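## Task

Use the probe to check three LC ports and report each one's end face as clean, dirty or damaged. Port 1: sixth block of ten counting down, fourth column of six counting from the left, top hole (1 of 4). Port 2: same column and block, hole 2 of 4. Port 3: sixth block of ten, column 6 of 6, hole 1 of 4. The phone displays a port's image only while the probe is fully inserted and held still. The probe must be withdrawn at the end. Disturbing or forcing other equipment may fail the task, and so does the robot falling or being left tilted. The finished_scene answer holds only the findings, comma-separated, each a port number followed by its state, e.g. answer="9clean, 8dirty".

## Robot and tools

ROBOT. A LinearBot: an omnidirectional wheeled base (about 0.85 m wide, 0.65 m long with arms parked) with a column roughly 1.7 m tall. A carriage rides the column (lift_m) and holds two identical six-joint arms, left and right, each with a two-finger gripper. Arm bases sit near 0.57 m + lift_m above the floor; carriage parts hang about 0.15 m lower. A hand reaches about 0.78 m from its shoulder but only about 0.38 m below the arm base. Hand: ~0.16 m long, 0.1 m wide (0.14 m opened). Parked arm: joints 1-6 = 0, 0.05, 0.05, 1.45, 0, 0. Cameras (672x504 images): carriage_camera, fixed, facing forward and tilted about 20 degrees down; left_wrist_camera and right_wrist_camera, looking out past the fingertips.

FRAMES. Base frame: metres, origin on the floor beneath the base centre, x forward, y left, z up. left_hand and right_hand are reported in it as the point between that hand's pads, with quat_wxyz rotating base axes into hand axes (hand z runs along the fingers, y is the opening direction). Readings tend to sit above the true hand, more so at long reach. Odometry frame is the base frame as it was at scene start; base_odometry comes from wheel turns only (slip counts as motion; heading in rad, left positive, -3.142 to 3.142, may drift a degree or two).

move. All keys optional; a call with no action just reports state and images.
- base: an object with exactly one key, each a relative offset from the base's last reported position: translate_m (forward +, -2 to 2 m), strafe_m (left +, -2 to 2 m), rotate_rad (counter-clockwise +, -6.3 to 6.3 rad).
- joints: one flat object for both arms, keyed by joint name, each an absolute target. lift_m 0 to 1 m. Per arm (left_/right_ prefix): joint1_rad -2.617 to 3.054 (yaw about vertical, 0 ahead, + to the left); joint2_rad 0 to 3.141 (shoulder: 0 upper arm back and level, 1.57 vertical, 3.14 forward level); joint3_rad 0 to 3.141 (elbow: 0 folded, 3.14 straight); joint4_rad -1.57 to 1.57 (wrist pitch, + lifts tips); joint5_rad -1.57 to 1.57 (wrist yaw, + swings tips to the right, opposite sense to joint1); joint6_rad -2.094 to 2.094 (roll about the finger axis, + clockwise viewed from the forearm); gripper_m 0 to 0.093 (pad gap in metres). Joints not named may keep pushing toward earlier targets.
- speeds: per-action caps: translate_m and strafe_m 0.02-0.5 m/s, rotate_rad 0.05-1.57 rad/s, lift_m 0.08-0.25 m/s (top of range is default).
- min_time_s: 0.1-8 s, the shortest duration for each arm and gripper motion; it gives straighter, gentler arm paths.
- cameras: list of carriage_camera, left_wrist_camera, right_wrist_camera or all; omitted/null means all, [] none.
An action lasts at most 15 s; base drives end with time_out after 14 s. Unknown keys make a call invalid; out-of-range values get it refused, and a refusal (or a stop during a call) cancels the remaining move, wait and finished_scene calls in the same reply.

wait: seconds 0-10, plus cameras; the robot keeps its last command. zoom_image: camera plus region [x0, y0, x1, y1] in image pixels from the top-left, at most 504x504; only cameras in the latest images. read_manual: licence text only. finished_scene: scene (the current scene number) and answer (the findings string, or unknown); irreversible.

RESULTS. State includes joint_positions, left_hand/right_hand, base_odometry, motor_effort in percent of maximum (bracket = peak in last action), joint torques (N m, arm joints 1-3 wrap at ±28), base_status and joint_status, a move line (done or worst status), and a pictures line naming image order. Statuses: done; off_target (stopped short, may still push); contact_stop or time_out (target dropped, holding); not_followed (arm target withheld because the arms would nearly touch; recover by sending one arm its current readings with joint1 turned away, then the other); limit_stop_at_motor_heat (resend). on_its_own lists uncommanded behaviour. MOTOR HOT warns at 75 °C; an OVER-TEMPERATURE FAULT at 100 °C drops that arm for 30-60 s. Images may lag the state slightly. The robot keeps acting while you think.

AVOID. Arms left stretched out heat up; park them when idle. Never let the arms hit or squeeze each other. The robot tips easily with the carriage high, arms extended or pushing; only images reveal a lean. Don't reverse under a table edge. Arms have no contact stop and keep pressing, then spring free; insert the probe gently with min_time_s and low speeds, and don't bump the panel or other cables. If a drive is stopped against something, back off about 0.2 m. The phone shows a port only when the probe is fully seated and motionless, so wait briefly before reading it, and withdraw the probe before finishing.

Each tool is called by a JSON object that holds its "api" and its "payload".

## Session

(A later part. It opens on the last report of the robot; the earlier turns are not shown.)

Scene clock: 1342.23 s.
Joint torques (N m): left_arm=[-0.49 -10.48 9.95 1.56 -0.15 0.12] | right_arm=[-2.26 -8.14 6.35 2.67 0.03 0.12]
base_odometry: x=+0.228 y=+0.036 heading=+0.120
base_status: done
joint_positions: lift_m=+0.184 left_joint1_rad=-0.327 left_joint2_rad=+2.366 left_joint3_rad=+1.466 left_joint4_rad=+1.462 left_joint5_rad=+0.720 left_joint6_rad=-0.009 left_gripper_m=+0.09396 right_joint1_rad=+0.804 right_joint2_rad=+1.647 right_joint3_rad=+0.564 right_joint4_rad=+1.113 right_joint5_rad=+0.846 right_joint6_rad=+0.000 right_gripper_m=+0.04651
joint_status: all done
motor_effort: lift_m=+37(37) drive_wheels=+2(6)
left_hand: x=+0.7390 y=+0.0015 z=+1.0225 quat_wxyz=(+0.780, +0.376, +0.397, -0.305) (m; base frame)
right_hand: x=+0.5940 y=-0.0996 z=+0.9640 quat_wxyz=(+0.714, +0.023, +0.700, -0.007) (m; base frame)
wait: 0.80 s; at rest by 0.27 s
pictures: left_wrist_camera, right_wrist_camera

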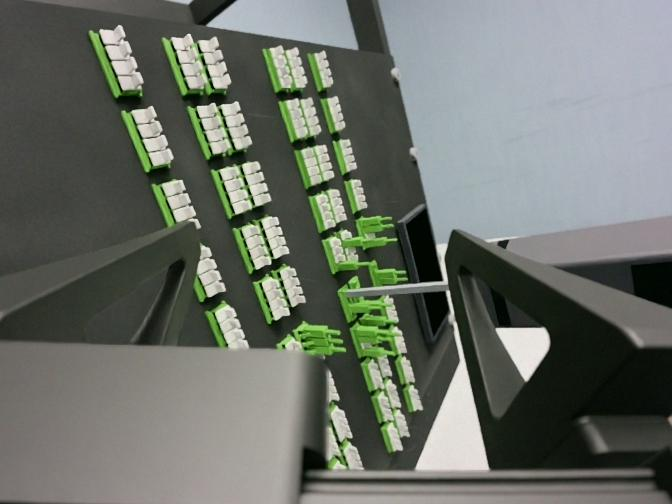

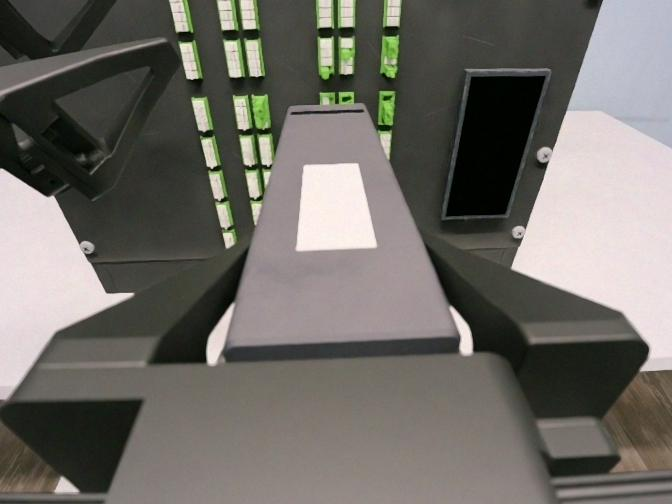

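{"api": "move", "payload": {"joints": {"right_joint5_rad":0.860}, "cameras": []}}

{"api": "move", "payload": {"joints": {"right_joint5_rad":0.800}, "cameras": []}}

{"api": "move", "payload": {"joints": {"right_joint5_rad":0.840,"lift_m":0.182}, "cameras": []}}

{"api": "move", "payload": {"joints": {"lift_m":0.187}, "cameras": []}}

{"api": "move", "payload": {"joints": {"lift_m":0.184}, "cameras": ["right_wrist_camera"]}}

Scene clock: 1360.80 s.
Joint torques (N m): left_arm=[-0.5 -10.5 9.96 1.57 -0.14 0.13] | right_arm=[-2.24 -8.16 6.34 2.68 0.18 0.12]
move: done
base_odometry: x=+0.228 y=+0.036 heading=+0.120
base_status: not commanded
joint_positions: lift_m=+0.184 left_joint1_rad=-0.327 left_joint2_rad=+2.366 left_joint3_rad=+1.466 left_joint4_rad=+1.462 left_joint5_rad=+0.720 left_joint6_rad=-0.009 left_gripper_m=+0.09396 right_joint1_rad=+0.804 right_joint2_rad=+1.647 right_joint3_rad=+0.564 right_joint4_rad=+1.113 right_joint5_rad=+0.848 right_joint6_rad=+0.000 right_gripper_m=+0.04651
joint_status: all done
motor_effort: lift_m=+37(38) drive_wheels=+2(2)
left_hand: x=+0.7390 y=+0.0015 z=+1.0225 quat_wxyz=(+0.780, +0.376, +0.397, -0.305) (m; base frame)
right_hand: x=+0.5940 y=-0.1000 z=+0.9640 quat_wxyz=(+0.714, +0.024, +0.700, -0.008) (m; base frame)
pictures: none
No camera images: "cameras" was empty.

Scene clock: 1361.23 s.
Joint torques (N m): left_arm=[-0.53 -10.51 9.99 1.55 -0.16 0.12] | right_arm=[-2.28 -8.16 6.38 2.68 -0.34 0.11]
move: off_target
base_odometry: x=+0.228 y=+0.036 heading=+0.120
base_status: not commanded
joint_positions: lift_m=+0.184 left_joint1_rad=-0.327 left_joint2_rad=+2.366 left_joint3_rad=+1.466 left_joint4_rad=+1.462 left_joint5_rad=+0.720 left_joint6_rad=-0.009 left_gripper_m=+0.09396 right_joint1_rad=+0.804 right_joint2_rad=+1.647 right_joint3_rad=+0.564 right_joint4_rad=+1.113 right_joint5_rad=+0.843 right_joint6_rad=+0.000 right_gripper_m=+0.04651
joint_status: right_joint5_rad off_target (ended at +0.843, target +0.800)
motor_effort: lift_m=+37(38) drive_wheels=+2(2)
left_hand: x=+0.7390 y=+0.0015 z=+1.0225 quat_wxyz=(+0.780, +0.376, +0.397, -0.305) (m; base frame)
right_hand: x=+0.5940 y=-0.0991 z=+0.9640 quat_wxyz=(+0.714, +0.022, +0.700, -0.006) (m; base frame)
pictures: none
No camera images: "cameras" was empty.

Scene clock: 1361.63 s.
Joint torques (N m): left_arm=[-0.53 -10.58 9.76 1.52 -0.15 0.13] | right_arm=[-2.18 -8.16 6.42 2.65 0.01 0.12]
move: done
base_odometry: x=+0.228 y=+0.036 heading=+0.120
base_status: not commanded
joint_positions: lift_m=+0.182 left_joint1_rad=-0.327 left_joint2_rad=+2.367 left_joint3_rad=+1.468 left_joint4_rad=+1.464 left_joint5_rad=+0.721 left_joint6_rad=-0.009 left_gripper_m=+0.09396 right_joint1_rad=+0.804 right_joint2_rad=+1.647 right_joint3_rad=+0.564 right_joint4_rad=+1.117 right_joint5_rad=+0.845 right_joint6_rad=+0.000 right_gripper_m=+0.04651
joint_status: all done
motor_effort: lift_m=+24(25) drive_wheels=+2(2)
left_hand: x=+0.7391 y=+0.0014 z=+1.0209 quat_wxyz=(+0.780, +0.377, +0.397, -0.305) (m; base frame)
right_hand: x=+0.5940 y=-0.0995 z=+0.9631 quat_wxyz=(+0.715, +0.023, +0.699, -0.006) (m; base frame)
pictures: none
No camera images: "cameras" was empty.

Scene clock: 1362.07 s.
Joint torques (N m): left_arm=[-0.44 -10.88 9.39 1.47 -0.18 0.12] | right_arm=[-2.32 -8.09 6.37 2.75 0.02 0.1]
move: done
base_odometry: x=+0.228 y=+0.036 heading=+0.120
base_status: not commanded
joint_positions: lift_m=+0.186 left_joint1_rad=-0.327 left_joint2_rad=+2.370 left_joint3_rad=+1.471 left_joint4_rad=+1.467 left_joint5_rad=+0.721 left_joint6_rad=-0.009 left_gripper_m=+0.09396 right_joint1_rad=+0.803 right_joint2_rad=+1.647 right_joint3_rad=+0.563 right_joint4_rad=+1.110 right_joint5_rad=+0.845 right_joint6_rad=+0.002 right_gripper_m=+0.04651
joint_status: all done
motor_effort: lift_m=+37(45) drive_wheels=+2(2)
left_hand: x=+0.7393 y=+0.0013 z=+1.0252 quat_wxyz=(+0.781, +0.377, +0.395, -0.304) (m; base frame)
right_hand: x=+0.5941 y=-0.0999 z=+0.9656 quat_wxyz=(+0.713, +0.022, +0.701, -0.008) (m; base frame)
pictures: none
No camera images: "cameras" was empty.

Scene clock: 1362.47 s.
Joint torques (N m): left_arm=[-0.49 -10.92 9.21 1.49 -0.18 0.12] | right_arm=[-2.35 -7.97 6.42 2.64 0.02 0.11]
move: done
base_odometry: x=+0.228 y=+0.036 heading=+0.120
base_status: not commanded
joint_positions: lift_m=+0.184 left_joint1_rad=-0.327 left_joint2_rad=+2.371 left_joint3_rad=+1.472 left_joint4_rad=+1.469 left_joint5_rad=+0.721 left_joint6_rad=-0.009 left_gripper_m=+0.09396 right_joint1_rad=+0.803 right_joint2_rad=+1.647 right_joint3_rad=+0.563 right_joint4_rad=+1.114 right_joint5_rad=+0.845 right_joint6_rad=+0.002 right_gripper_m=+0.04651
joint_status: all done
motor_effort: lift_m=+24(28) drive_wheels=+2(2)
left_hand: x=+0.7393 y=+0.0013 z=+1.0233 quat_wxyz=(+0.781, +0.377, +0.394, -0.304) (m; base frame)
right_hand: x=+0.5940 y=-0.0999 z=+0.9643 quat_wxyz=(+0.714, +0.023, +0.700, -0.007) (m; base frame)
pictures: right_wrist_camera

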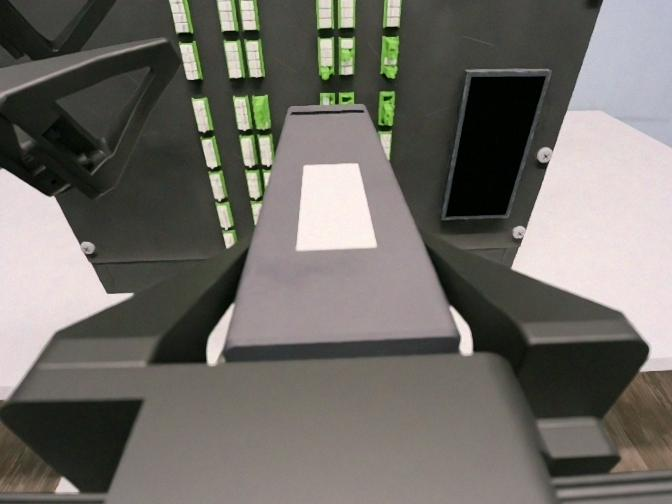

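{"api": "move", "payload": {"base": {"translate_m":-0.012}, "speeds": {"translate_m":0.02}, "joints": {"right_joint5_rad":0.776,"lift_m":0.1865}, "cameras": []}}

{"api": "move", "payload": {"joints": {"right_joint5_rad":0.80}, "cameras": []}}

{"api": "move", "payload": {"joints": {"right_joint5_rad":0.755}, "cameras": []}}

{"api": "move", "payload": {"joints": {"right_joint5_rad":0.776,"lift_m":0.189}, "cameras": []}}

{"api": "move", "payload": {"joints": {"lift_m":0.184}, "cameras": ["right_wrist_camera"]}}

Scene clock: 1392.50 s.
Joint torques (N m): left_arm=[-0.49 -11.1 9.25 1.5 -0.16 0.12] | right_arm=[2.14 -8.06 6.24 2.8 0.11 0.11]
move: done
base_odometry: x=+0.216 y=+0.035 heading=+0.120
base_status: done
joint_positions: lift_m=+0.186 left_joint1_rad=-0.327 left_joint2_rad=+2.371 left_joint3_rad=+1.472 left_joint4_rad=+1.469 left_joint5_rad=+0.721 left_joint6_rad=-0.009 left_gripper_m=+0.09396 right_joint1_rad=+0.758 right_joint2_rad=+1.647 right_joint3_rad=+0.566 right_joint4_rad=+1.105 right_joint5_rad=+0.770 right_joint6_rad=+0.002 right_gripper_m=+0.04651
joint_status: all done
motor_effort: lift_m=+37(38) drive_wheels=-3(7)
left_hand: x=+0.7393 y=+0.0013 z=+1.0246 quat_wxyz=(+0.781, +0.377, +0.394, -0.304) (m; base frame)
right_hand: x=+0.6035 y=-0.1032 z=+0.9655 quat_wxyz=(+0.713, +0.011, +0.701, +0.002) (m; base frame)
pictures: none
No camera images: "cameras" was empty.

Scene clock: 1392.83 s.
Joint torques (N m): left_arm=[-0.54 -11.06 9.35 1.49 -0.18 0.12] | right_arm=[2.18 -8.25 6.3 2.82 0.3 0.11]
move: off_target
base_odometry: x=+0.216 y=+0.035 heading=+0.120
base_status: not commanded
joint_positions: lift_m=+0.186 left_joint1_rad=-0.327 left_joint2_rad=+2.371 left_joint3_rad=+1.472 left_joint4_rad=+1.469 left_joint5_rad=+0.721 left_joint6_rad=-0.009 left_gripper_m=+0.09396 right_joint1_rad=+0.758 right_joint2_rad=+1.647 right_joint3_rad=+0.566 right_joint4_rad=+1.105 right_joint5_rad=+0.772 right_joint6_rad=+0.002 right_gripper_m=+0.04651
joint_status: right_joint5_rad off_target (ended at +0.771, target +0.800)
motor_effort: lift_m=+37(38) drive_wheels=-3(3)
left_hand: x=+0.7393 y=+0.0013 z=+1.0246 quat_wxyz=(+0.781, +0.377, +0.394, -0.304) (m; base frame)
right_hand: x=+0.6035 y=-0.1034 z=+0.9655 quat_wxyz=(+0.713, +0.011, +0.701, +0.002) (m; base frame)
pictures: none
No camera images: "cameras" was empty.

Scene clock: 1393.23 s.
Joint torques (N m): left_arm=[-0.47 -11 9.35 1.48 -0.15 0.12] | right_arm=[2.13 -8.21 6.24 2.84 -0.05 0.11]
move: done
base_odometry: x=+0.216 y=+0.035 heading=+0.120
base_status: not commanded
joint_positions: lift_m=+0.186 left_joint1_rad=-0.327 left_joint2_rad=+2.371 left_joint3_rad=+1.472 left_joint4_rad=+1.469 left_joint5_rad=+0.721 left_joint6_rad=-0.009 left_gripper_m=+0.09396 right_joint1_rad=+0.758 right_joint2_rad=+1.647 right_joint3_rad=+0.566 right_joint4_rad=+1.105 right_joint5_rad=+0.767 right_joint6_rad=+0.002 right_gripper_m=+0.04651
joint_status: all done
motor_effort: lift_m=+37(38) drive_wheels=-3(3)
left_hand: x=+0.7393 y=+0.0013 z=+1.0246 quat_wxyz=(+0.781, +0.377, +0.394, -0.304) (m; base frame)
right_hand: x=+0.6035 y=-0.1027 z=+0.9655 quat_wxyz=(+0.713, +0.010, +0.701, +0.003) (m; base frame)
pictures: none
No camera images: "cameras" was empty.

Scene clock: 1393.63 s.
Joint torques (N m): left_arm=[-0.35 -10.82 9.43 1.46 -0.17 0.13] | right_arm=[2.19 -8.12 6.22 2.9 0.15 0.1]
move: done
base_odometry: x=+0.216 y=+0.035 heading=+0.120
base_status: not commanded
joint_positions: lift_m=+0.188 left_joint1_rad=-0.327 left_joint2_rad=+2.372 left_joint3_rad=+1.474 left_joint4_rad=+1.471 left_joint5_rad=+0.721 left_joint6_rad=-0.009 left_gripper_m=+0.09396 right_joint1_rad=+0.758 right_joint2_rad=+1.647 right_joint3_rad=+0.566 right_joint4_rad=+1.099 right_joint5_rad=+0.768 right_joint6_rad=+0.002 right_gripper_m=+0.04651
joint_status: all done
motor_effort: lift_m=+38(43) drive_wheels=-3(3)
left_hand: x=+0.7392 y=+0.0013 z=+1.0278 quat_wxyz=(+0.782, +0.377, +0.393, -0.304) (m; base frame)
right_hand: x=+0.6035 y=-0.1027 z=+0.9668 quat_wxyz=(+0.712, +0.008, +0.703, +0.002) (m; base frame)
pictures: none
No camera images: "cameras" was empty.

Scene clock: 1394.10 s.
Joint torques (N m): left_arm=[-0.54 -11.25 8.9 1.49 -0.17 0.12] | right_arm=[2.09 -8.18 6.28 2.82 0.13 0.1]
move: done
base_odometry: x=+0.216 y=+0.035 heading=+0.120
base_status: not commanded
joint_positions: lift_m=+0.184 left_joint1_rad=-0.327 left_joint2_rad=+2.374 left_joint3_rad=+1.476 left_joint4_rad=+1.472 left_joint5_rad=+0.722 left_joint6_rad=-0.009 left_gripper_m=+0.09396 right_joint1_rad=+0.759 right_joint2_rad=+1.647 right_joint3_rad=+0.566 right_joint4_rad=+1.107 right_joint5_rad=+0.770 right_joint6_rad=+0.002 right_gripper_m=+0.04651
joint_status: all done
motor_effort: lift_m=+24(25) drive_wheels=-3(3)
left_hand: x=+0.7394 y=+0.0012 z=+1.0234 quat_wxyz=(+0.782, +0.377, +0.392, -0.304) (m; base frame)
right_hand: x=+0.6034 y=-0.1028 z=+0.9645 quat_wxyz=(+0.714, +0.011, +0.700, +0.003) (m; base frame)
pictures: right_wrist_camera

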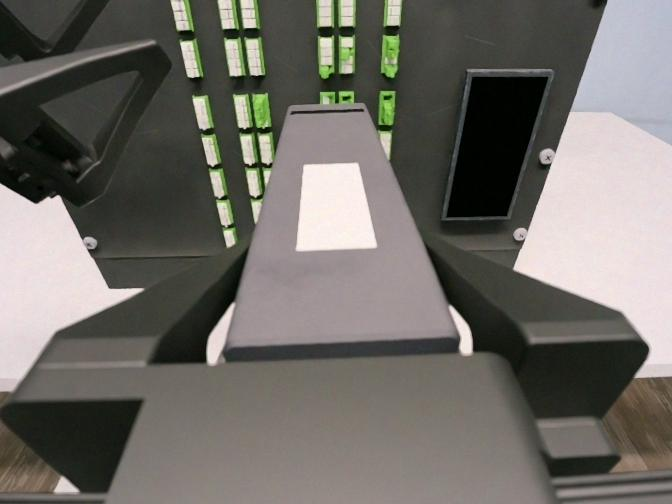

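{"api": "zoom_image", "payload": {"camera": "right_wrist_camera", "region": [430, 60, 570, 230]}}

{"api": "move", "payload": {"cameras": ["carriage_camera","left_wrist_camera"]}}

{"api": "zoom_image", "payload": {"camera": "left_wrist_camera", "region": [300, 250, 400, 340]}}

Scaled by 2.965.

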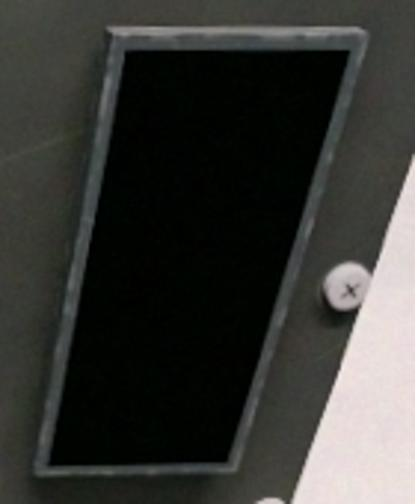

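Scene clock: 1412.73 s.
Joint torques (N m): left_arm=[-0.5 -11.32 8.98 1.46 -0.17 0.12] | right_arm=[2.09 -8.2 6.24 2.81 0.14 0.1]
base_odometry: x=+0.216 y=+0.035 heading=+0.120
base_status: not commanded
joint_positions: lift_m=+0.184 left_joint1_rad=-0.327 left_joint2_rad=+2.374 left_joint3_rad=+1.476 left_joint4_rad=+1.472 left_joint5_rad=+0.722 left_joint6_rad=-0.009 left_gripper_m=+0.09396 right_joint1_rad=+0.759 right_joint2_rad=+1.647 right_joint3_rad=+0.566 right_joint4_rad=+1.107 right_joint5_rad=+0.770 right_joint6_rad=+0.002 right_gripper_m=+0.04651
joint_status: all done
motor_effort: lift_m=+24(25) drive_wheels=-3(3)
left_hand: x=+0.7394 y=+0.0012 z=+1.0234 quat_wxyz=(+0.782, +0.377, +0.392, -0.304) (m; base frame)
right_hand: x=+0.6034 y=-0.1028 z=+0.9645 quat_wxyz=(+0.714, +0.011, +0.700, +0.003) (m; base frame)
pictures: carriage_camera, left_wrist_camera

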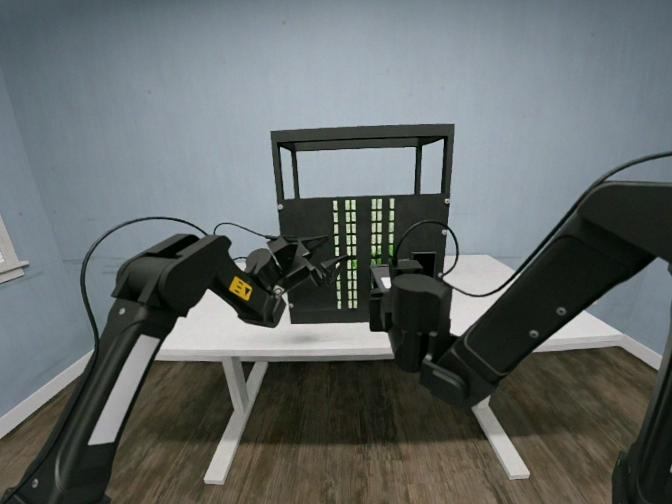

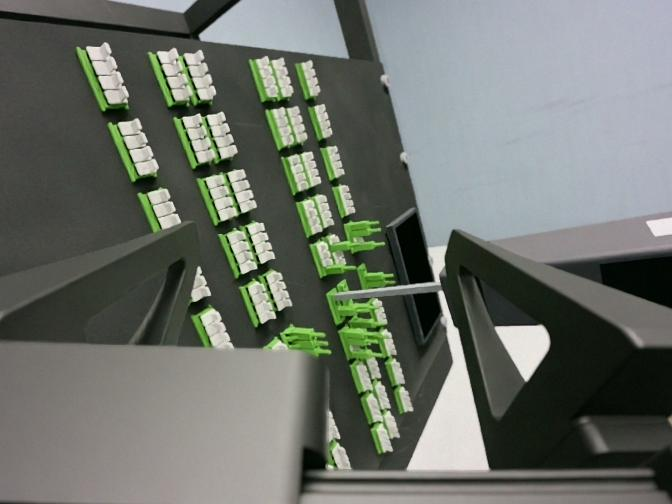

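Scaled by 5.040.

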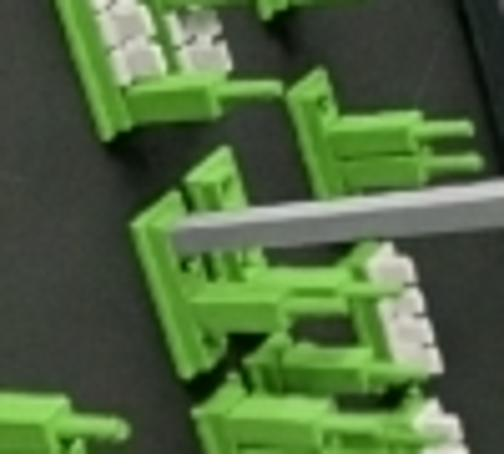

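{"api": "move", "payload": {"base": {"translate_m":-0.006}, "speeds": {"translate_m":0.02}, "joints": {"right_joint5_rad":0.74,"lift_m":0.185}, "cameras": ["right_wrist_camera"]}}

{"api": "move", "payload": {"base": {"translate_m":-0.006}, "speeds": {"translate_m":0.02}, "joints": {"right_joint5_rad":0.71,"lift_m":0.185}, "cameras": ["right_wrist_camera"]}}

Scene clock: 1421.83 s.
Joint torques (N m): left_arm=[-0.55 -11.44 8.9 1.43 -0.16 0.11] | right_arm=[3.79 -8.32 5.22 2.92 0.03 0.11]
move: done
base_odometry: x=+0.210 y=+0.034 heading=+0.120
base_status: done
joint_positions: lift_m=+0.185 left_joint1_rad=-0.327 left_joint2_rad=+2.374 left_joint3_rad=+1.476 left_joint4_rad=+1.472 left_joint5_rad=+0.722 left_joint6_rad=-0.009 left_gripper_m=+0.09396 right_joint1_rad=+0.740 right_joint2_rad=+1.647 right_joint3_rad=+0.578 right_joint4_rad=+1.092 right_joint5_rad=+0.744 right_joint6_rad=+0.002 right_gripper_m=+0.04651
joint_status: all done
motor_effort: lift_m=+35(37) drive_wheels=-4(10)
left_hand: x=+0.7394 y=+0.0012 z=+1.0237 quat_wxyz=(+0.782, +0.377, +0.392, -0.304) (m; base frame)
right_hand: x=+0.6087 y=-0.1039 z=+0.9663 quat_wxyz=(+0.713, +0.007, +0.701, +0.005) (m; base frame)
pictures: right_wrist_camera

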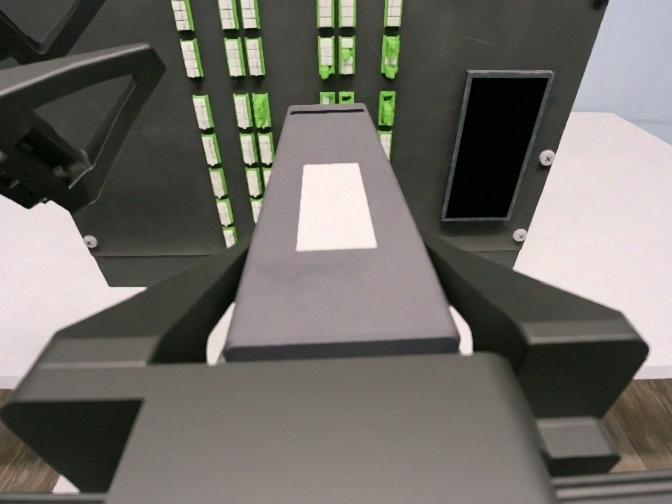

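Scene clock: 1422.53 s.
Joint torques (N m): left_arm=[-0.47 -11.25 8.96 1.44 -0.19 0.13] | right_arm=[5.81 -8.34 4.18 3.2 -0.03 0.11]
move: done
base_odometry: x=+0.204 y=+0.034 heading=+0.120
base_status: done
joint_positions: lift_m=+0.185 left_joint1_rad=-0.327 left_joint2_rad=+2.374 left_joint3_rad=+1.476 left_joint4_rad=+1.471 left_joint5_rad=+0.722 left_joint6_rad=-0.009 left_gripper_m=+0.09396 right_joint1_rad=+0.723 right_joint2_rad=+1.647 right_joint3_rad=+0.591 right_joint4_rad=+1.076 right_joint5_rad=+0.720 right_joint6_rad=+0.002 right_gripper_m=+0.04651
joint_status: all done
motor_effort: lift_m=+34(35) drive_wheels=-7(11)
left_hand: x=+0.7395 y=+0.0011 z=+1.0237 quat_wxyz=(+0.782, +0.377, +0.393, -0.304) (m; base frame)
right_hand: x=+0.6137 y=-0.1048 z=+0.9678 quat_wxyz=(+0.712, +0.004, +0.702, +0.006) (m; base frame)
pictures: right_wrist_camera

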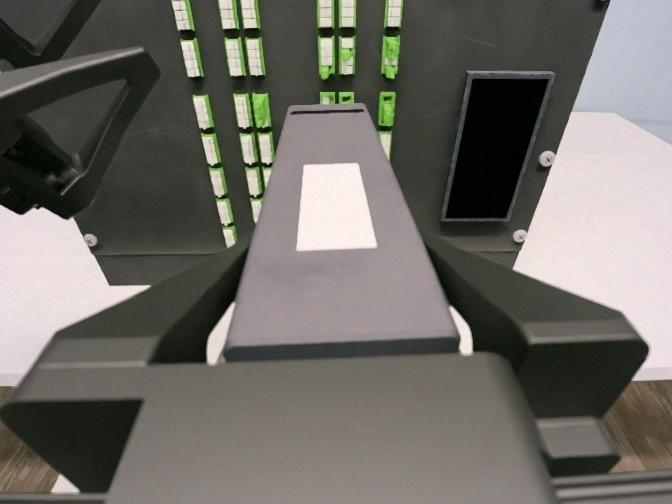

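{"api": "zoom_image", "payload": {"camera": "right_wrist_camera", "region": [316, 86, 346, 112]}}

{"api": "move", "payload": {"joints": {"right_joint6_rad":0.1}, "cameras": []}}

{"api": "move", "payload": {"joints": {"right_joint6_rad":-0.1}, "cameras": []}}

{"api": "move", "payload": {"joints": {"right_joint6_rad":0.0}, "cameras": ["right_wrist_camera"]}}

Scaled by 16.800.

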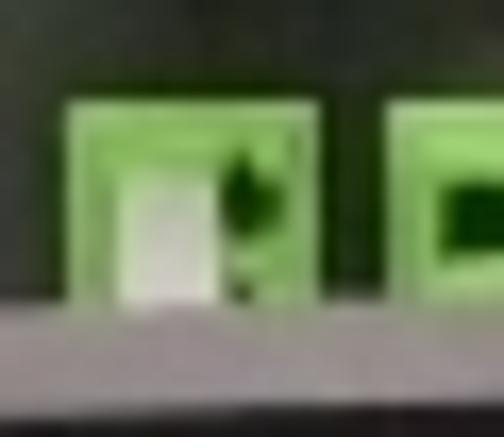

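Scene clock: 1442.50 s.
Joint torques (N m): left_arm=[-0.51 -11.26 9.02 1.46 -0.17 0.11] | right_arm=[5.61 -8.35 4.3 3.21 -0.01 0.61]
move: off_target
MOTOR HOT: joint 4 (wrist pitch) of the right arm reports 76 °C; the controller stops that arm at 100 °C. To cool a motor, set the load down, stop pushing, or move to a pose that needs little force.
base_odometry: x=+0.204 y=+0.034 heading=+0.120
base_status: not commanded
joint_positions: lift_m=+0.185 left_joint1_rad=-0.327 left_joint2_rad=+2.374 left_joint3_rad=+1.476 left_joint4_rad=+1.471 left_joint5_rad=+0.722 left_joint6_rad=-0.009 left_gripper_m=+0.09396 right_joint1_rad=+0.723 right_joint2_rad=+1.647 right_joint3_rad=+0.591 right_joint4_rad=+1.074 right_joint5_rad=+0.720 right_joint6_rad=+0.051 right_gripper_m=+0.04651
joint_status: right_joint6_rad off_target (ended at +0.051, target +0.100)
motor_effort: lift_m=+34(35) drive_wheels=-7(7)
left_hand: x=+0.7395 y=+0.0011 z=+1.0237 quat_wxyz=(+0.782, +0.377, +0.393, -0.304) (m; base frame)
right_hand: x=+0.6137 y=-0.1048 z=+0.9675 quat_wxyz=(+0.711, +0.021, +0.702, +0.023) (m; base frame)
pictures: none
No camera images: "cameras" was empty.

Scene clock: 1443.13 s.
Joint torques (N m): left_arm=[-0.51 -11.33 8.99 1.45 -0.16 0.13] | right_arm=[5.56 -8.38 4.27 3.18 -0.02 -0.72]
move: off_target
MOTOR HOT: still on. Joint 4 (wrist pitch) of the right arm reports 76 °C.
base_odometry: x=+0.204 y=+0.034 heading=+0.120
base_status: not commanded
joint_positions: lift_m=+0.185 left_joint1_rad=-0.327 left_joint2_rad=+2.374 left_joint3_rad=+1.476 left_joint4_rad=+1.471 left_joint5_rad=+0.722 left_joint6_rad=-0.009 left_gripper_m=+0.09396 right_joint1_rad=+0.723 right_joint2_rad=+1.647 right_joint3_rad=+0.591 right_joint4_rad=+1.077 right_joint5_rad=+0.720 right_joint6_rad=-0.030 right_gripper_m=+0.04651
joint_status: right_joint6_rad off_target (ended at -0.030, target -0.100)
motor_effort: lift_m=+34(35) drive_wheels=-7(7)
left_hand: x=+0.7395 y=+0.0011 z=+1.0237 quat_wxyz=(+0.782, +0.377, +0.393, -0.304) (m; base frame)
right_hand: x=+0.6137 y=-0.1048 z=+0.9681 quat_wxyz=(+0.713, -0.007, +0.702, -0.005) (m; base frame)
pictures: none
No camera images: "cameras" was empty.

Scene clock: 1443.63 s.
Joint torques (N m): left_arm=[-0.46 -11.28 8.96 1.46 -0.18 0.12] | right_arm=[5.61 -8.35 4.3 3.16 -0.02 0.09]
move: done
MOTOR HOT: still on. Joint 4 (wrist pitch) of the right arm reports 76 °C.
base_odometry: x=+0.204 y=+0.034 heading=+0.120
base_status: not commanded
joint_positions: lift_m=+0.185 left_joint1_rad=-0.327 left_joint2_rad=+2.374 left_joint3_rad=+1.476 left_joint4_rad=+1.471 left_joint5_rad=+0.722 left_joint6_rad=-0.009 left_gripper_m=+0.09396 right_joint1_rad=+0.723 right_joint2_rad=+1.647 right_joint3_rad=+0.591 right_joint4_rad=+1.077 right_joint5_rad=+0.720 right_joint6_rad=-0.005 right_gripper_m=+0.04651
joint_status: all done
motor_effort: lift_m=+35(35) drive_wheels=-7(7)
left_hand: x=+0.7395 y=+0.0011 z=+1.0237 quat_wxyz=(+0.782, +0.377, +0.393, -0.304) (m; base frame)
right_hand: x=+0.6137 y=-0.1048 z=+0.9681 quat_wxyz=(+0.713, +0.002, +0.702, +0.004) (m; base frame)
pictures: right_wrist_camera

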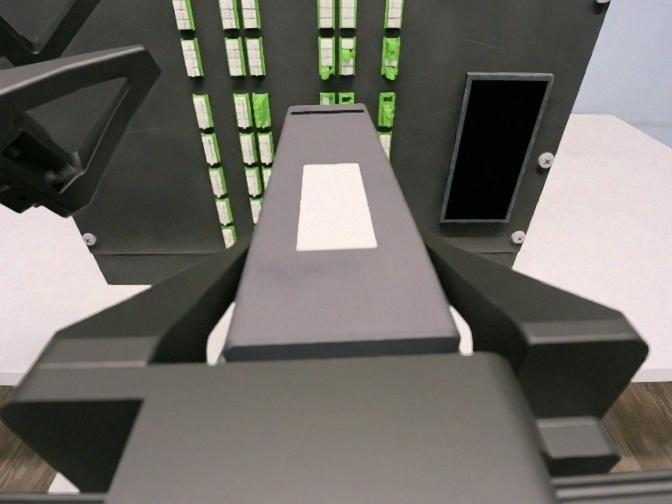

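{"api": "move", "payload": {"base": {"translate_m":0.024}, "speeds": {"translate_m":0.05}, "joints": {"right_joint5_rad":0.845,"right_gripper_m":0.038}, "cameras": ["right_wrist_camera"]}}

{"api": "move", "payload": {"base": {"translate_m":0.006}, "speeds": {"translate_m":0.03}, "joints": {"right_joint5_rad":0.875}, "cameras": ["right_wrist_camera"]}}

{"api": "wait", "payload": {"seconds": 2, "cameras": ["right_wrist_camera","left_wrist_camera"]}}

{"api": "zoom_image", "payload": {"camera": "left_wrist_camera", "region": [330, 250, 430, 340]}}

Scene clock: 1473.20 s.
Joint torques (N m): left_arm=[-0.47 -11.32 8.99 1.46 -0.18 0.13] | right_arm=[-2.28 -8.05 6.45 2.68 0.07 0.07]
move: off_target
MOTOR HOT: still on. Joint 4 (wrist pitch) of the right arm reports 80 °C.
base_odometry: x=+0.228 y=+0.036 heading=+0.120
base_status: done
joint_positions: lift_m=+0.185 left_joint1_rad=-0.328 left_joint2_rad=+2.374 left_joint3_rad=+1.476 left_joint4_rad=+1.471 left_joint5_rad=+0.722 left_joint6_rad=-0.009 left_gripper_m=+0.09396 right_joint1_rad=+0.804 right_joint2_rad=+1.647 right_joint3_rad=+0.562 right_joint4_rad=+1.113 right_joint5_rad=+0.846 right_joint6_rad=+0.000 right_gripper_m=+0.04651
joint_status: right_gripper_m off_target (ended at +0.04651, target +0.03800); the others done
motor_effort: lift_m=+34(35) drive_wheels=+2(5)
left_hand: x=+0.7393 y=+0.0009 z=+1.0237 quat_wxyz=(+0.782, +0.377, +0.393, -0.304) (m; base frame)
right_hand: x=+0.5938 y=-0.0999 z=+0.9642 quat_wxyz=(+0.714, +0.022, +0.700, -0.008) (m; base frame)
pictures: right_wrist_camera

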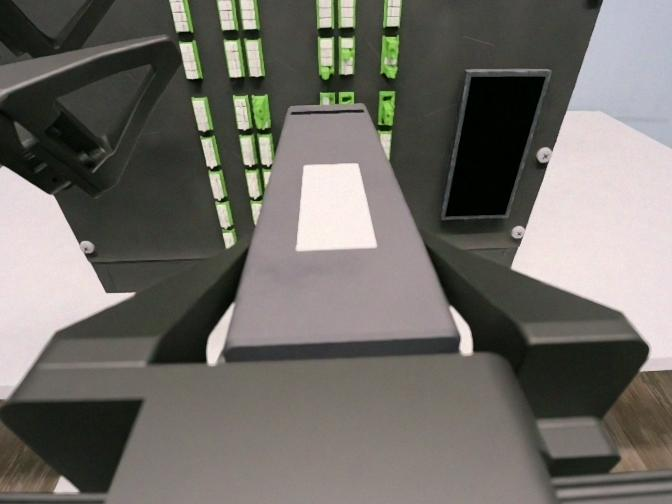

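Scene clock: 1473.80 s.
Joint torques (N m): left_arm=[-0.55 -11.12 8.95 1.47 -0.19 0.12] | right_arm=[-4.18 -7.9 7.13 2.57 0.11 0.06]
move: done
MOTOR HOT: still on. Joint 4 (wrist pitch) of the right arm reports 80 °C.
base_odometry: x=+0.234 y=+0.037 heading=+0.120
base_status: done
joint_positions: lift_m=+0.185 left_joint1_rad=-0.328 left_joint2_rad=+2.374 left_joint3_rad=+1.476 left_joint4_rad=+1.471 left_joint5_rad=+0.722 left_joint6_rad=-0.009 left_gripper_m=+0.09396 right_joint1_rad=+0.823 right_joint2_rad=+1.645 right_joint3_rad=+0.554 right_joint4_rad=+1.121 right_joint5_rad=+0.873 right_joint6_rad=+0.000 right_gripper_m=+0.04651
joint_status: all done
motor_effort: lift_m=+34(35) drive_wheels=+3(9)
left_hand: x=+0.7392 y=+0.0008 z=+1.0237 quat_wxyz=(+0.782, +0.377, +0.392, -0.304) (m; base frame)
right_hand: x=+0.5885 y=-0.0988 z=+0.9635 quat_wxyz=(+0.714, +0.026, +0.700, -0.010) (m; base frame)
pictures: right_wrist_camera

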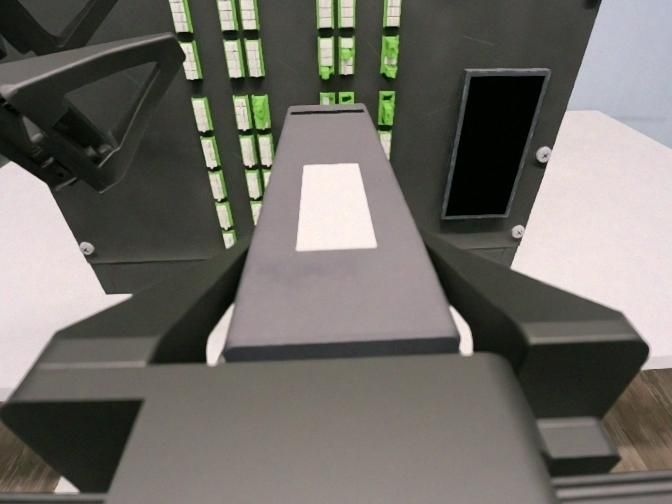

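Scene clock: 1475.80 s.
Joint torques (N m): left_arm=[-0.47 -11.28 9.01 1.47 -0.16 0.12] | right_arm=[-4.18 -7.84 7.15 2.58 0.1 0.06]
MOTOR HOT: still on. Joint 4 (wrist pitch) of the right arm reports 79 °C.
base_odometry: x=+0.234 y=+0.037 heading=+0.120
base_status: done
joint_positions: lift_m=+0.185 left_joint1_rad=-0.328 left_joint2_rad=+2.374 left_joint3_rad=+1.476 left_joint4_rad=+1.471 left_joint5_rad=+0.722 left_joint6_rad=-0.009 left_gripper_m=+0.09396 right_joint1_rad=+0.823 right_joint2_rad=+1.645 right_joint3_rad=+0.554 right_joint4_rad=+1.121 right_joint5_rad=+0.873 right_joint6_rad=+0.000 right_gripper_m=+0.04651
joint_status: all done
motor_effort: lift_m=+35(35) drive_wheels=+3(9)
left_hand: x=+0.7392 y=+0.0008 z=+1.0237 quat_wxyz=(+0.782, +0.377, +0.392, -0.304) (m; base frame)
right_hand: x=+0.5885 y=-0.0988 z=+0.9635 quat_wxyz=(+0.714, +0.026, +0.700, -0.010) (m; base frame)
wait: 2.00 s; at rest by 0.27 s
pictures: left_wrist_camera, right_wrist_camera

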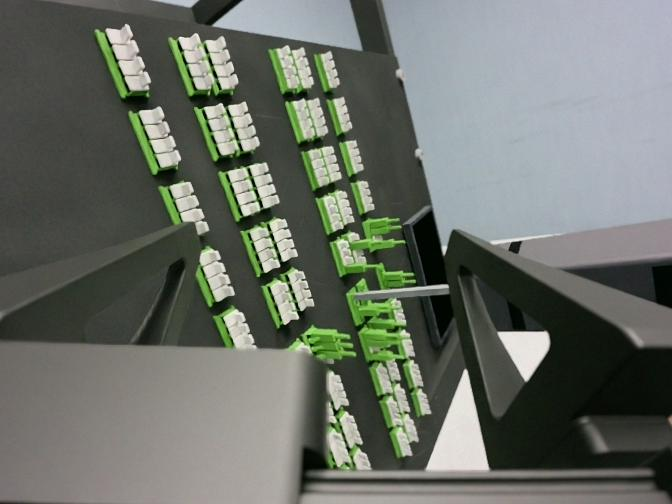

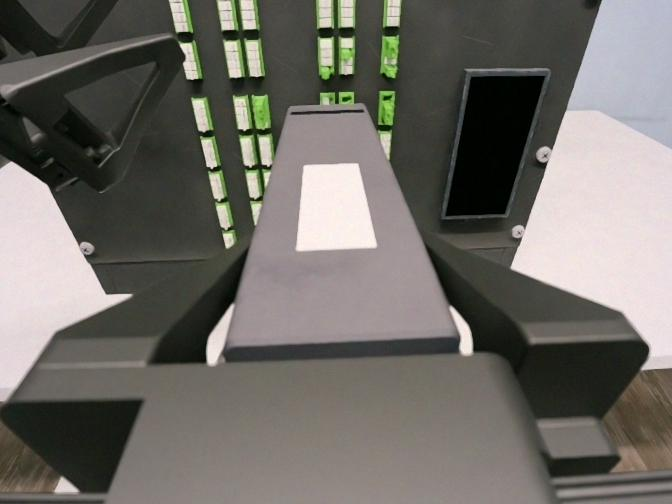

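Scaled by 5.040.

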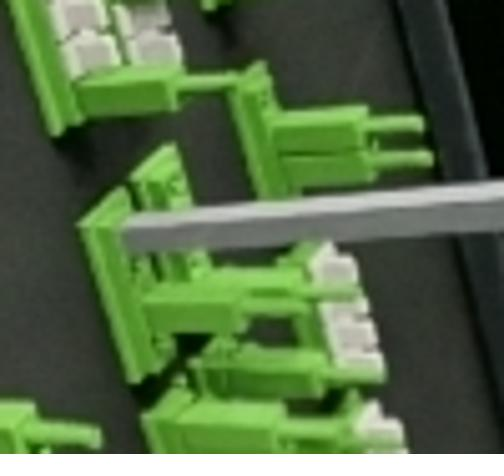

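{"api": "move", "payload": {"base": {"translate_m":-0.015}, "speeds": {"translate_m":0.05}, "joints": {"right_joint5_rad":0.79}, "cameras": []}}

{"api": "move", "payload": {"joints": {"lift_m":0.193,"right_joint4_rad":1.135}, "cameras": []}}

{"api": "move", "payload": {"joints": {"lift_m":0.177,"right_joint4_rad":1.195}, "cameras": ["right_wrist_camera"]}}

{"api": "zoom_image", "payload": {"camera": "right_wrist_camera", "region": [316, 86, 346, 112]}}

{"api": "move", "payload": {"joints": {"lift_m":0.185,"right_joint4_rad":1.165}, "cameras": ["right_wrist_camera"]}}

Scene clock: 1503.67 s.
Joint torques (N m): left_arm=[-0.35 -11.14 8.75 1.47 -0.21 0.12] | right_arm=[1.2 -7.9 6.83 2.69 0.11 0.06]
move: done
MOTOR HOT: still on. Joint 4 (wrist pitch) of the right arm reports 75 °C.
base_odometry: x=+0.219 y=+0.035 heading=+0.120
base_status: done
joint_positions: lift_m=+0.185 left_joint1_rad=-0.329 left_joint2_rad=+2.374 left_joint3_rad=+1.476 left_joint4_rad=+1.471 left_joint5_rad=+0.722 left_joint6_rad=-0.009 left_gripper_m=+0.09396 right_joint1_rad=+0.768 right_joint2_rad=+1.645 right_joint3_rad=+0.558 right_joint4_rad=+1.114 right_joint5_rad=+0.784 right_joint6_rad=+0.000 right_gripper_m=+0.04651
joint_status: all done
motor_effort: lift_m=+35(35) drive_wheels=-2(8)
left_hand: x=+0.7390 y=+0.0004 z=+1.0237 quat_wxyz=(+0.782, +0.377, +0.392, -0.305) (m; base frame)
right_hand: x=+0.6003 y=-0.1029 z=+0.9642 quat_wxyz=(+0.714, +0.012, +0.700, +0.001) (m; base frame)
pictures: none
No camera images: "cameras" was empty.

Scene clock: 1504.17 s.
Joint torques (N m): left_arm=[-0.36 -11.43 8.7 1.4 -0.17 0.11] | right_arm=[1.28 -7.83 6.53 2.67 0.19 0]
move: off_target
MOTOR HOT: still on. Joint 4 (wrist pitch) of the right arm reports 75 °C.
base_odometry: x=+0.219 y=+0.035 heading=+0.120
base_status: not commanded
joint_positions: lift_m=+0.193 left_joint1_rad=-0.329 left_joint2_rad=+2.375 left_joint3_rad=+1.479 left_joint4_rad=+1.474 left_joint5_rad=+0.722 left_joint6_rad=-0.009 left_gripper_m=+0.09396 right_joint1_rad=+0.767 right_joint2_rad=+1.645 right_joint3_rad=+0.558 right_joint4_rad=+1.091 right_joint5_rad=+0.781 right_joint6_rad=+0.006 right_gripper_m=+0.04651
joint_status: right_joint4_rad off_target (ended at +1.091, target +1.135); the others done
motor_effort: lift_m=+36(42) drive_wheels=-2(3)
left_hand: x=+0.7391 y=+0.0003 z=+1.0321 quat_wxyz=(+0.782, +0.378, +0.391, -0.304) (m; base frame)
right_hand: x=+0.6006 y=-0.1029 z=+0.9675 quat_wxyz=(+0.708, +0.008, +0.706, -0.002) (m; base frame)
pictures: none
No camera images: "cameras" was empty.

Scene clock: 1504.70 s.
Joint torques (N m): left_arm=[-0.35 -11.95 8.49 1.47 -0.19 0.12] | right_arm=[0.46 -8.05 6.65 2.83 0.02 -0.01]
move: off_target
MOTOR HOT: still on. Joint 4 (wrist pitch) of the right arm reports 75 °C.
base_odometry: x=+0.219 y=+0.035 heading=+0.120
base_status: not commanded
joint_positions: lift_m=+0.177 left_joint1_rad=-0.329 left_joint2_rad=+2.380 left_joint3_rad=+1.481 left_joint4_rad=+1.471 left_joint5_rad=+0.723 left_joint6_rad=-0.009 left_gripper_m=+0.09396 right_joint1_rad=+0.776 right_joint2_rad=+1.645 right_joint3_rad=+0.559 right_joint4_rad=+1.135 right_joint5_rad=+0.793 right_joint6_rad=+0.006 right_gripper_m=+0.04651
joint_status: right_joint4_rad off_target (ended at +1.135, target +1.195); the others done
motor_effort: lift_m=+25(28) drive_wheels=-1(2)
left_hand: x=+0.7399 y=+0.0000 z=+1.0149 quat_wxyz=(+0.781, +0.378, +0.393, -0.305) (m; base frame)
right_hand: x=+0.5989 y=-0.1018 z=+0.9611 quat_wxyz=(+0.719, +0.020, +0.695, +0.008) (m; base frame)
pictures: right_wrist_camera

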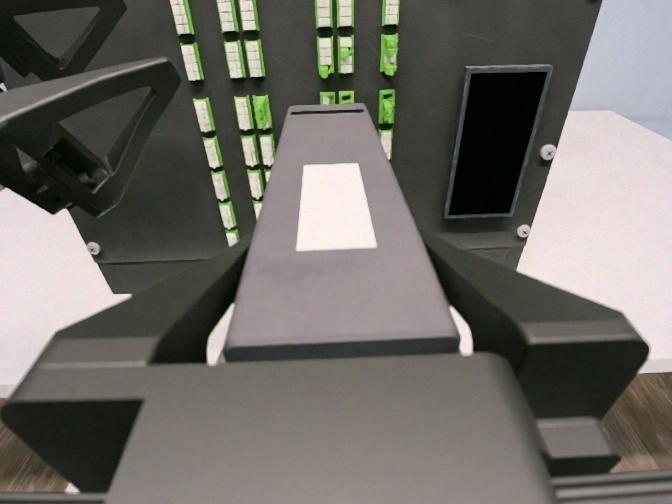

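Scaled by 16.800.

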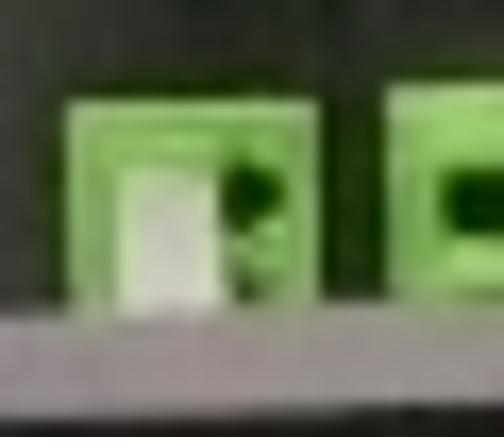

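Scene clock: 1505.30 s.
Joint torques (N m): left_arm=[-0.27 -11.95 8.34 1.47 -0.18 0.12] | right_arm=[0.35 -7.95 6.75 2.68 0.04 0.01]
move: off_target
MOTOR HOT: still on. Joint 4 (wrist pitch) of the right arm reports 75 °C.
base_odometry: x=+0.219 y=+0.035 heading=+0.120
base_status: not commanded
joint_positions: lift_m=+0.185 left_joint1_rad=-0.329 left_joint2_rad=+2.381 left_joint3_rad=+1.483 left_joint4_rad=+1.474 left_joint5_rad=+0.723 left_joint6_rad=-0.009 left_gripper_m=+0.09396 right_joint1_rad=+0.777 right_joint2_rad=+1.645 right_joint3_rad=+0.559 right_joint4_rad=+1.117 right_joint5_rad=+0.794 right_joint6_rad=+0.006 right_gripper_m=+0.04651
joint_status: right_joint4_rad off_target (ended at +1.117, target +1.165); the others done
motor_effort: lift_m=+35(41) drive_wheels=-1(2)
left_hand: x=+0.7398 y=-0.0001 z=+1.0224 quat_wxyz=(+0.782, +0.378, +0.391, -0.305) (m; base frame)
right_hand: x=+0.5987 y=-0.1014 z=+0.9648 quat_wxyz=(+0.715, +0.016, +0.699, +0.004) (m; base frame)
pictures: right_wrist_camera

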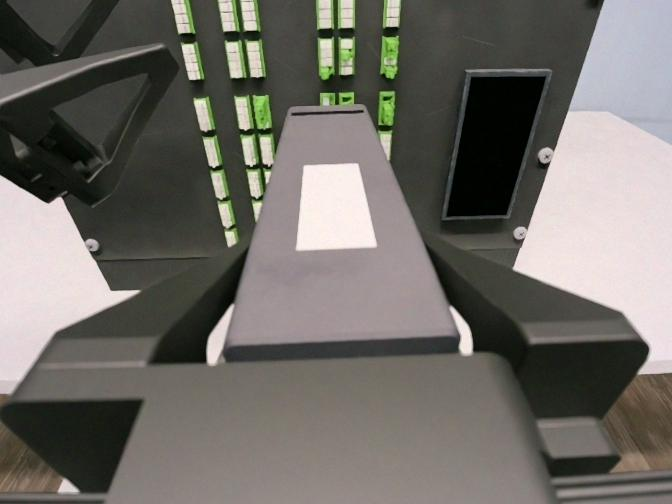

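{"api": "move", "payload": {"joints": {"lift_m":0.177,"right_joint4_rad":1.195,"right_joint5_rad":0.78}, "base": {"translate_m":-0.004}, "speeds": {"translate_m":0.02}, "cameras": []}}

{"api": "move", "payload": {"joints": {"lift_m":0.185,"right_joint4_rad":1.165}, "cameras": ["left_wrist_camera","right_wrist_camera"]}}

{"api": "zoom_image", "payload": {"camera": "left_wrist_camera", "region": [310, 250, 410, 340]}}

{"api": "zoom_image", "payload": {"camera": "right_wrist_camera", "region": [316, 86, 346, 112]}}

Scene clock: 1518.67 s.
Joint torques (N m): left_arm=[-0.4 -11.93 8.29 1.47 -0.18 0.13] | right_arm=[0.03 -7.88 6.61 2.75 -0.04 0.01]
move: off_target
MOTOR HOT: still on. Joint 4 (wrist pitch) of the right arm reports 73 °C.
base_odometry: x=+0.215 y=+0.035 heading=+0.120
base_status: done
joint_positions: lift_m=+0.177 left_joint1_rad=-0.329 left_joint2_rad=+2.383 left_joint3_rad=+1.483 left_joint4_rad=+1.470 left_joint5_rad=+0.723 left_joint6_rad=-0.009 left_gripper_m=+0.09396 right_joint1_rad=+0.779 right_joint2_rad=+1.645 right_joint3_rad=+0.559 right_joint4_rad=+1.138 right_joint5_rad=+0.789 right_joint6_rad=+0.006 right_gripper_m=+0.04651
joint_status: right_joint4_rad off_target (ended at +1.138, target +1.195); the others done
motor_effort: lift_m=+25(27) drive_wheels=-1(8)
left_hand: x=+0.7404 y=-0.0003 z=+1.0135 quat_wxyz=(+0.780, +0.378, +0.394, -0.305) (m; base frame)
right_hand: x=+0.5981 y=-0.0998 z=+0.9618 quat_wxyz=(+0.720, +0.018, +0.694, +0.012) (m; base frame)
pictures: none
No camera images: "cameras" was empty.

Scene clock: 1519.37 s.
Joint torques (N m): left_arm=[-0.55 -12.31 8.1 1.46 -0.18 0.14] | right_arm=[0.21 -7.86 6.78 2.73 -0.01 0]
move: off_target
MOTOR HOT: still on. Joint 4 (wrist pitch) of the right arm reports 73 °C.
base_odometry: x=+0.215 y=+0.035 heading=+0.120
base_status: not commanded
joint_positions: lift_m=+0.185 left_joint1_rad=-0.329 left_joint2_rad=+2.384 left_joint3_rad=+1.484 left_joint4_rad=+1.473 left_joint5_rad=+0.723 left_joint6_rad=-0.009 left_gripper_m=+0.09396 right_joint1_rad=+0.779 right_joint2_rad=+1.645 right_joint3_rad=+0.559 right_joint4_rad=+1.115 right_joint5_rad=+0.787 right_joint6_rad=+0.006 right_gripper_m=+0.04651
joint_status: right_joint4_rad off_target (ended at +1.115, target +1.165); the others done
motor_effort: lift_m=+36(43) drive_wheels=+0(3)
left_hand: x=+0.7403 y=-0.0003 z=+1.0211 quat_wxyz=(+0.781, +0.378, +0.392, -0.305) (m; base frame)
right_hand: x=+0.5983 y=-0.0992 z=+0.9645 quat_wxyz=(+0.714, +0.012, +0.700, +0.007) (m; base frame)
pictures: left_wrist_camera, right_wrist_camera

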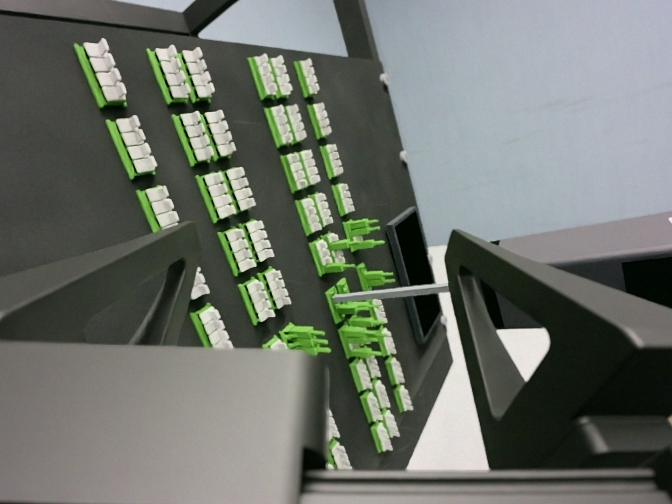

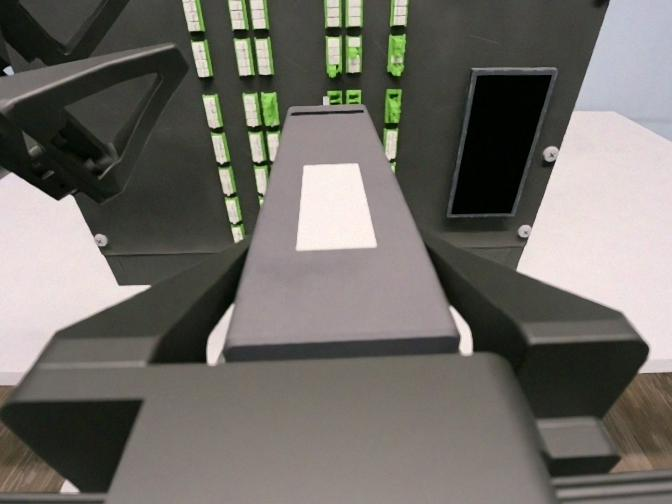

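Scaled by 5.040.

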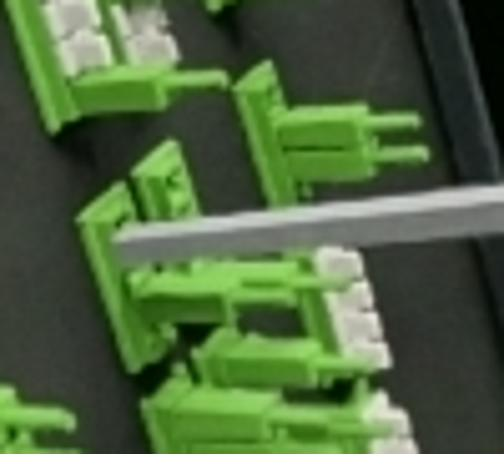

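Scaled by 16.800.

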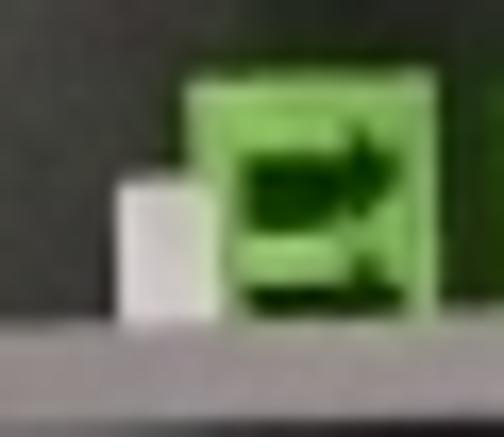

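{"api": "zoom_image", "payload": {"camera": "left_wrist_camera", "region": [345, 260, 405, 300]}}

{"api": "zoom_image", "payload": {"camera": "left_wrist_camera", "region": [325, 290, 385, 330]}}

{"api": "zoom_image", "payload": {"camera": "left_wrist_camera", "region": [330, 205, 390, 250]}}

{"api": "zoom_image", "payload": {"camera": "left_wrist_camera", "region": [325, 270, 455, 320]}}

Scaled by 8.400.

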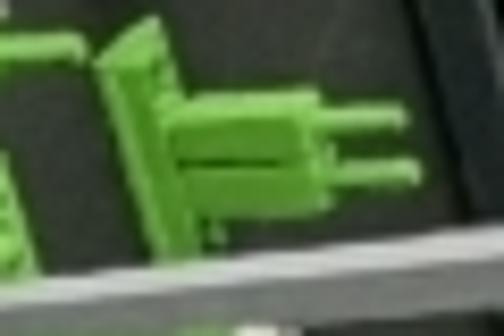

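Scaled by 8.400.

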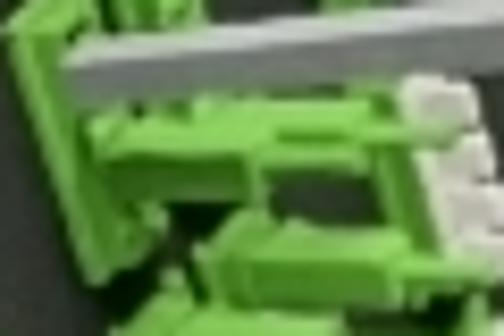

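Scaled by 8.400.

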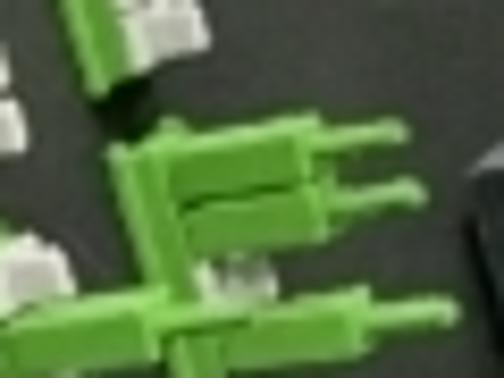

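Scaled by 3.877.

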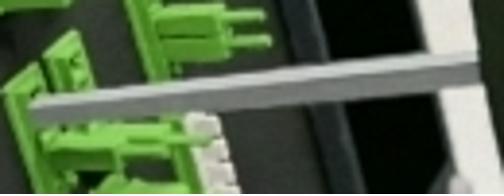

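{"api": "zoom_image", "payload": {"camera": "left_wrist_camera", "region": [260, 310, 340, 370]}}

{"api": "zoom_image", "payload": {"camera": "left_wrist_camera", "region": [335, 300, 395, 360]}}

Scaled by 6.300.

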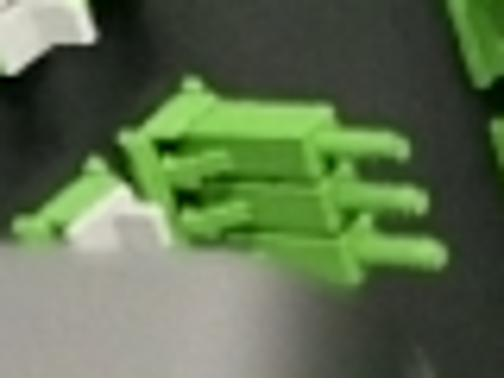

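Scaled by 8.400.

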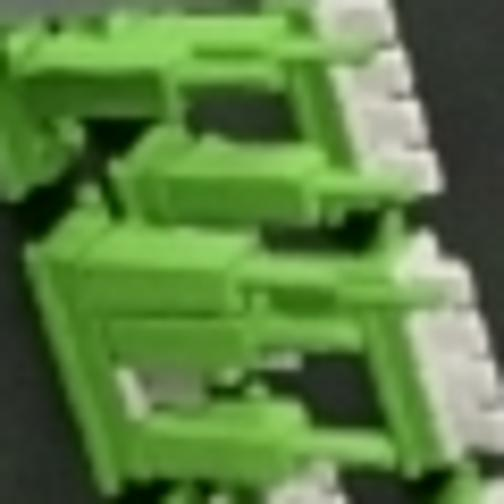

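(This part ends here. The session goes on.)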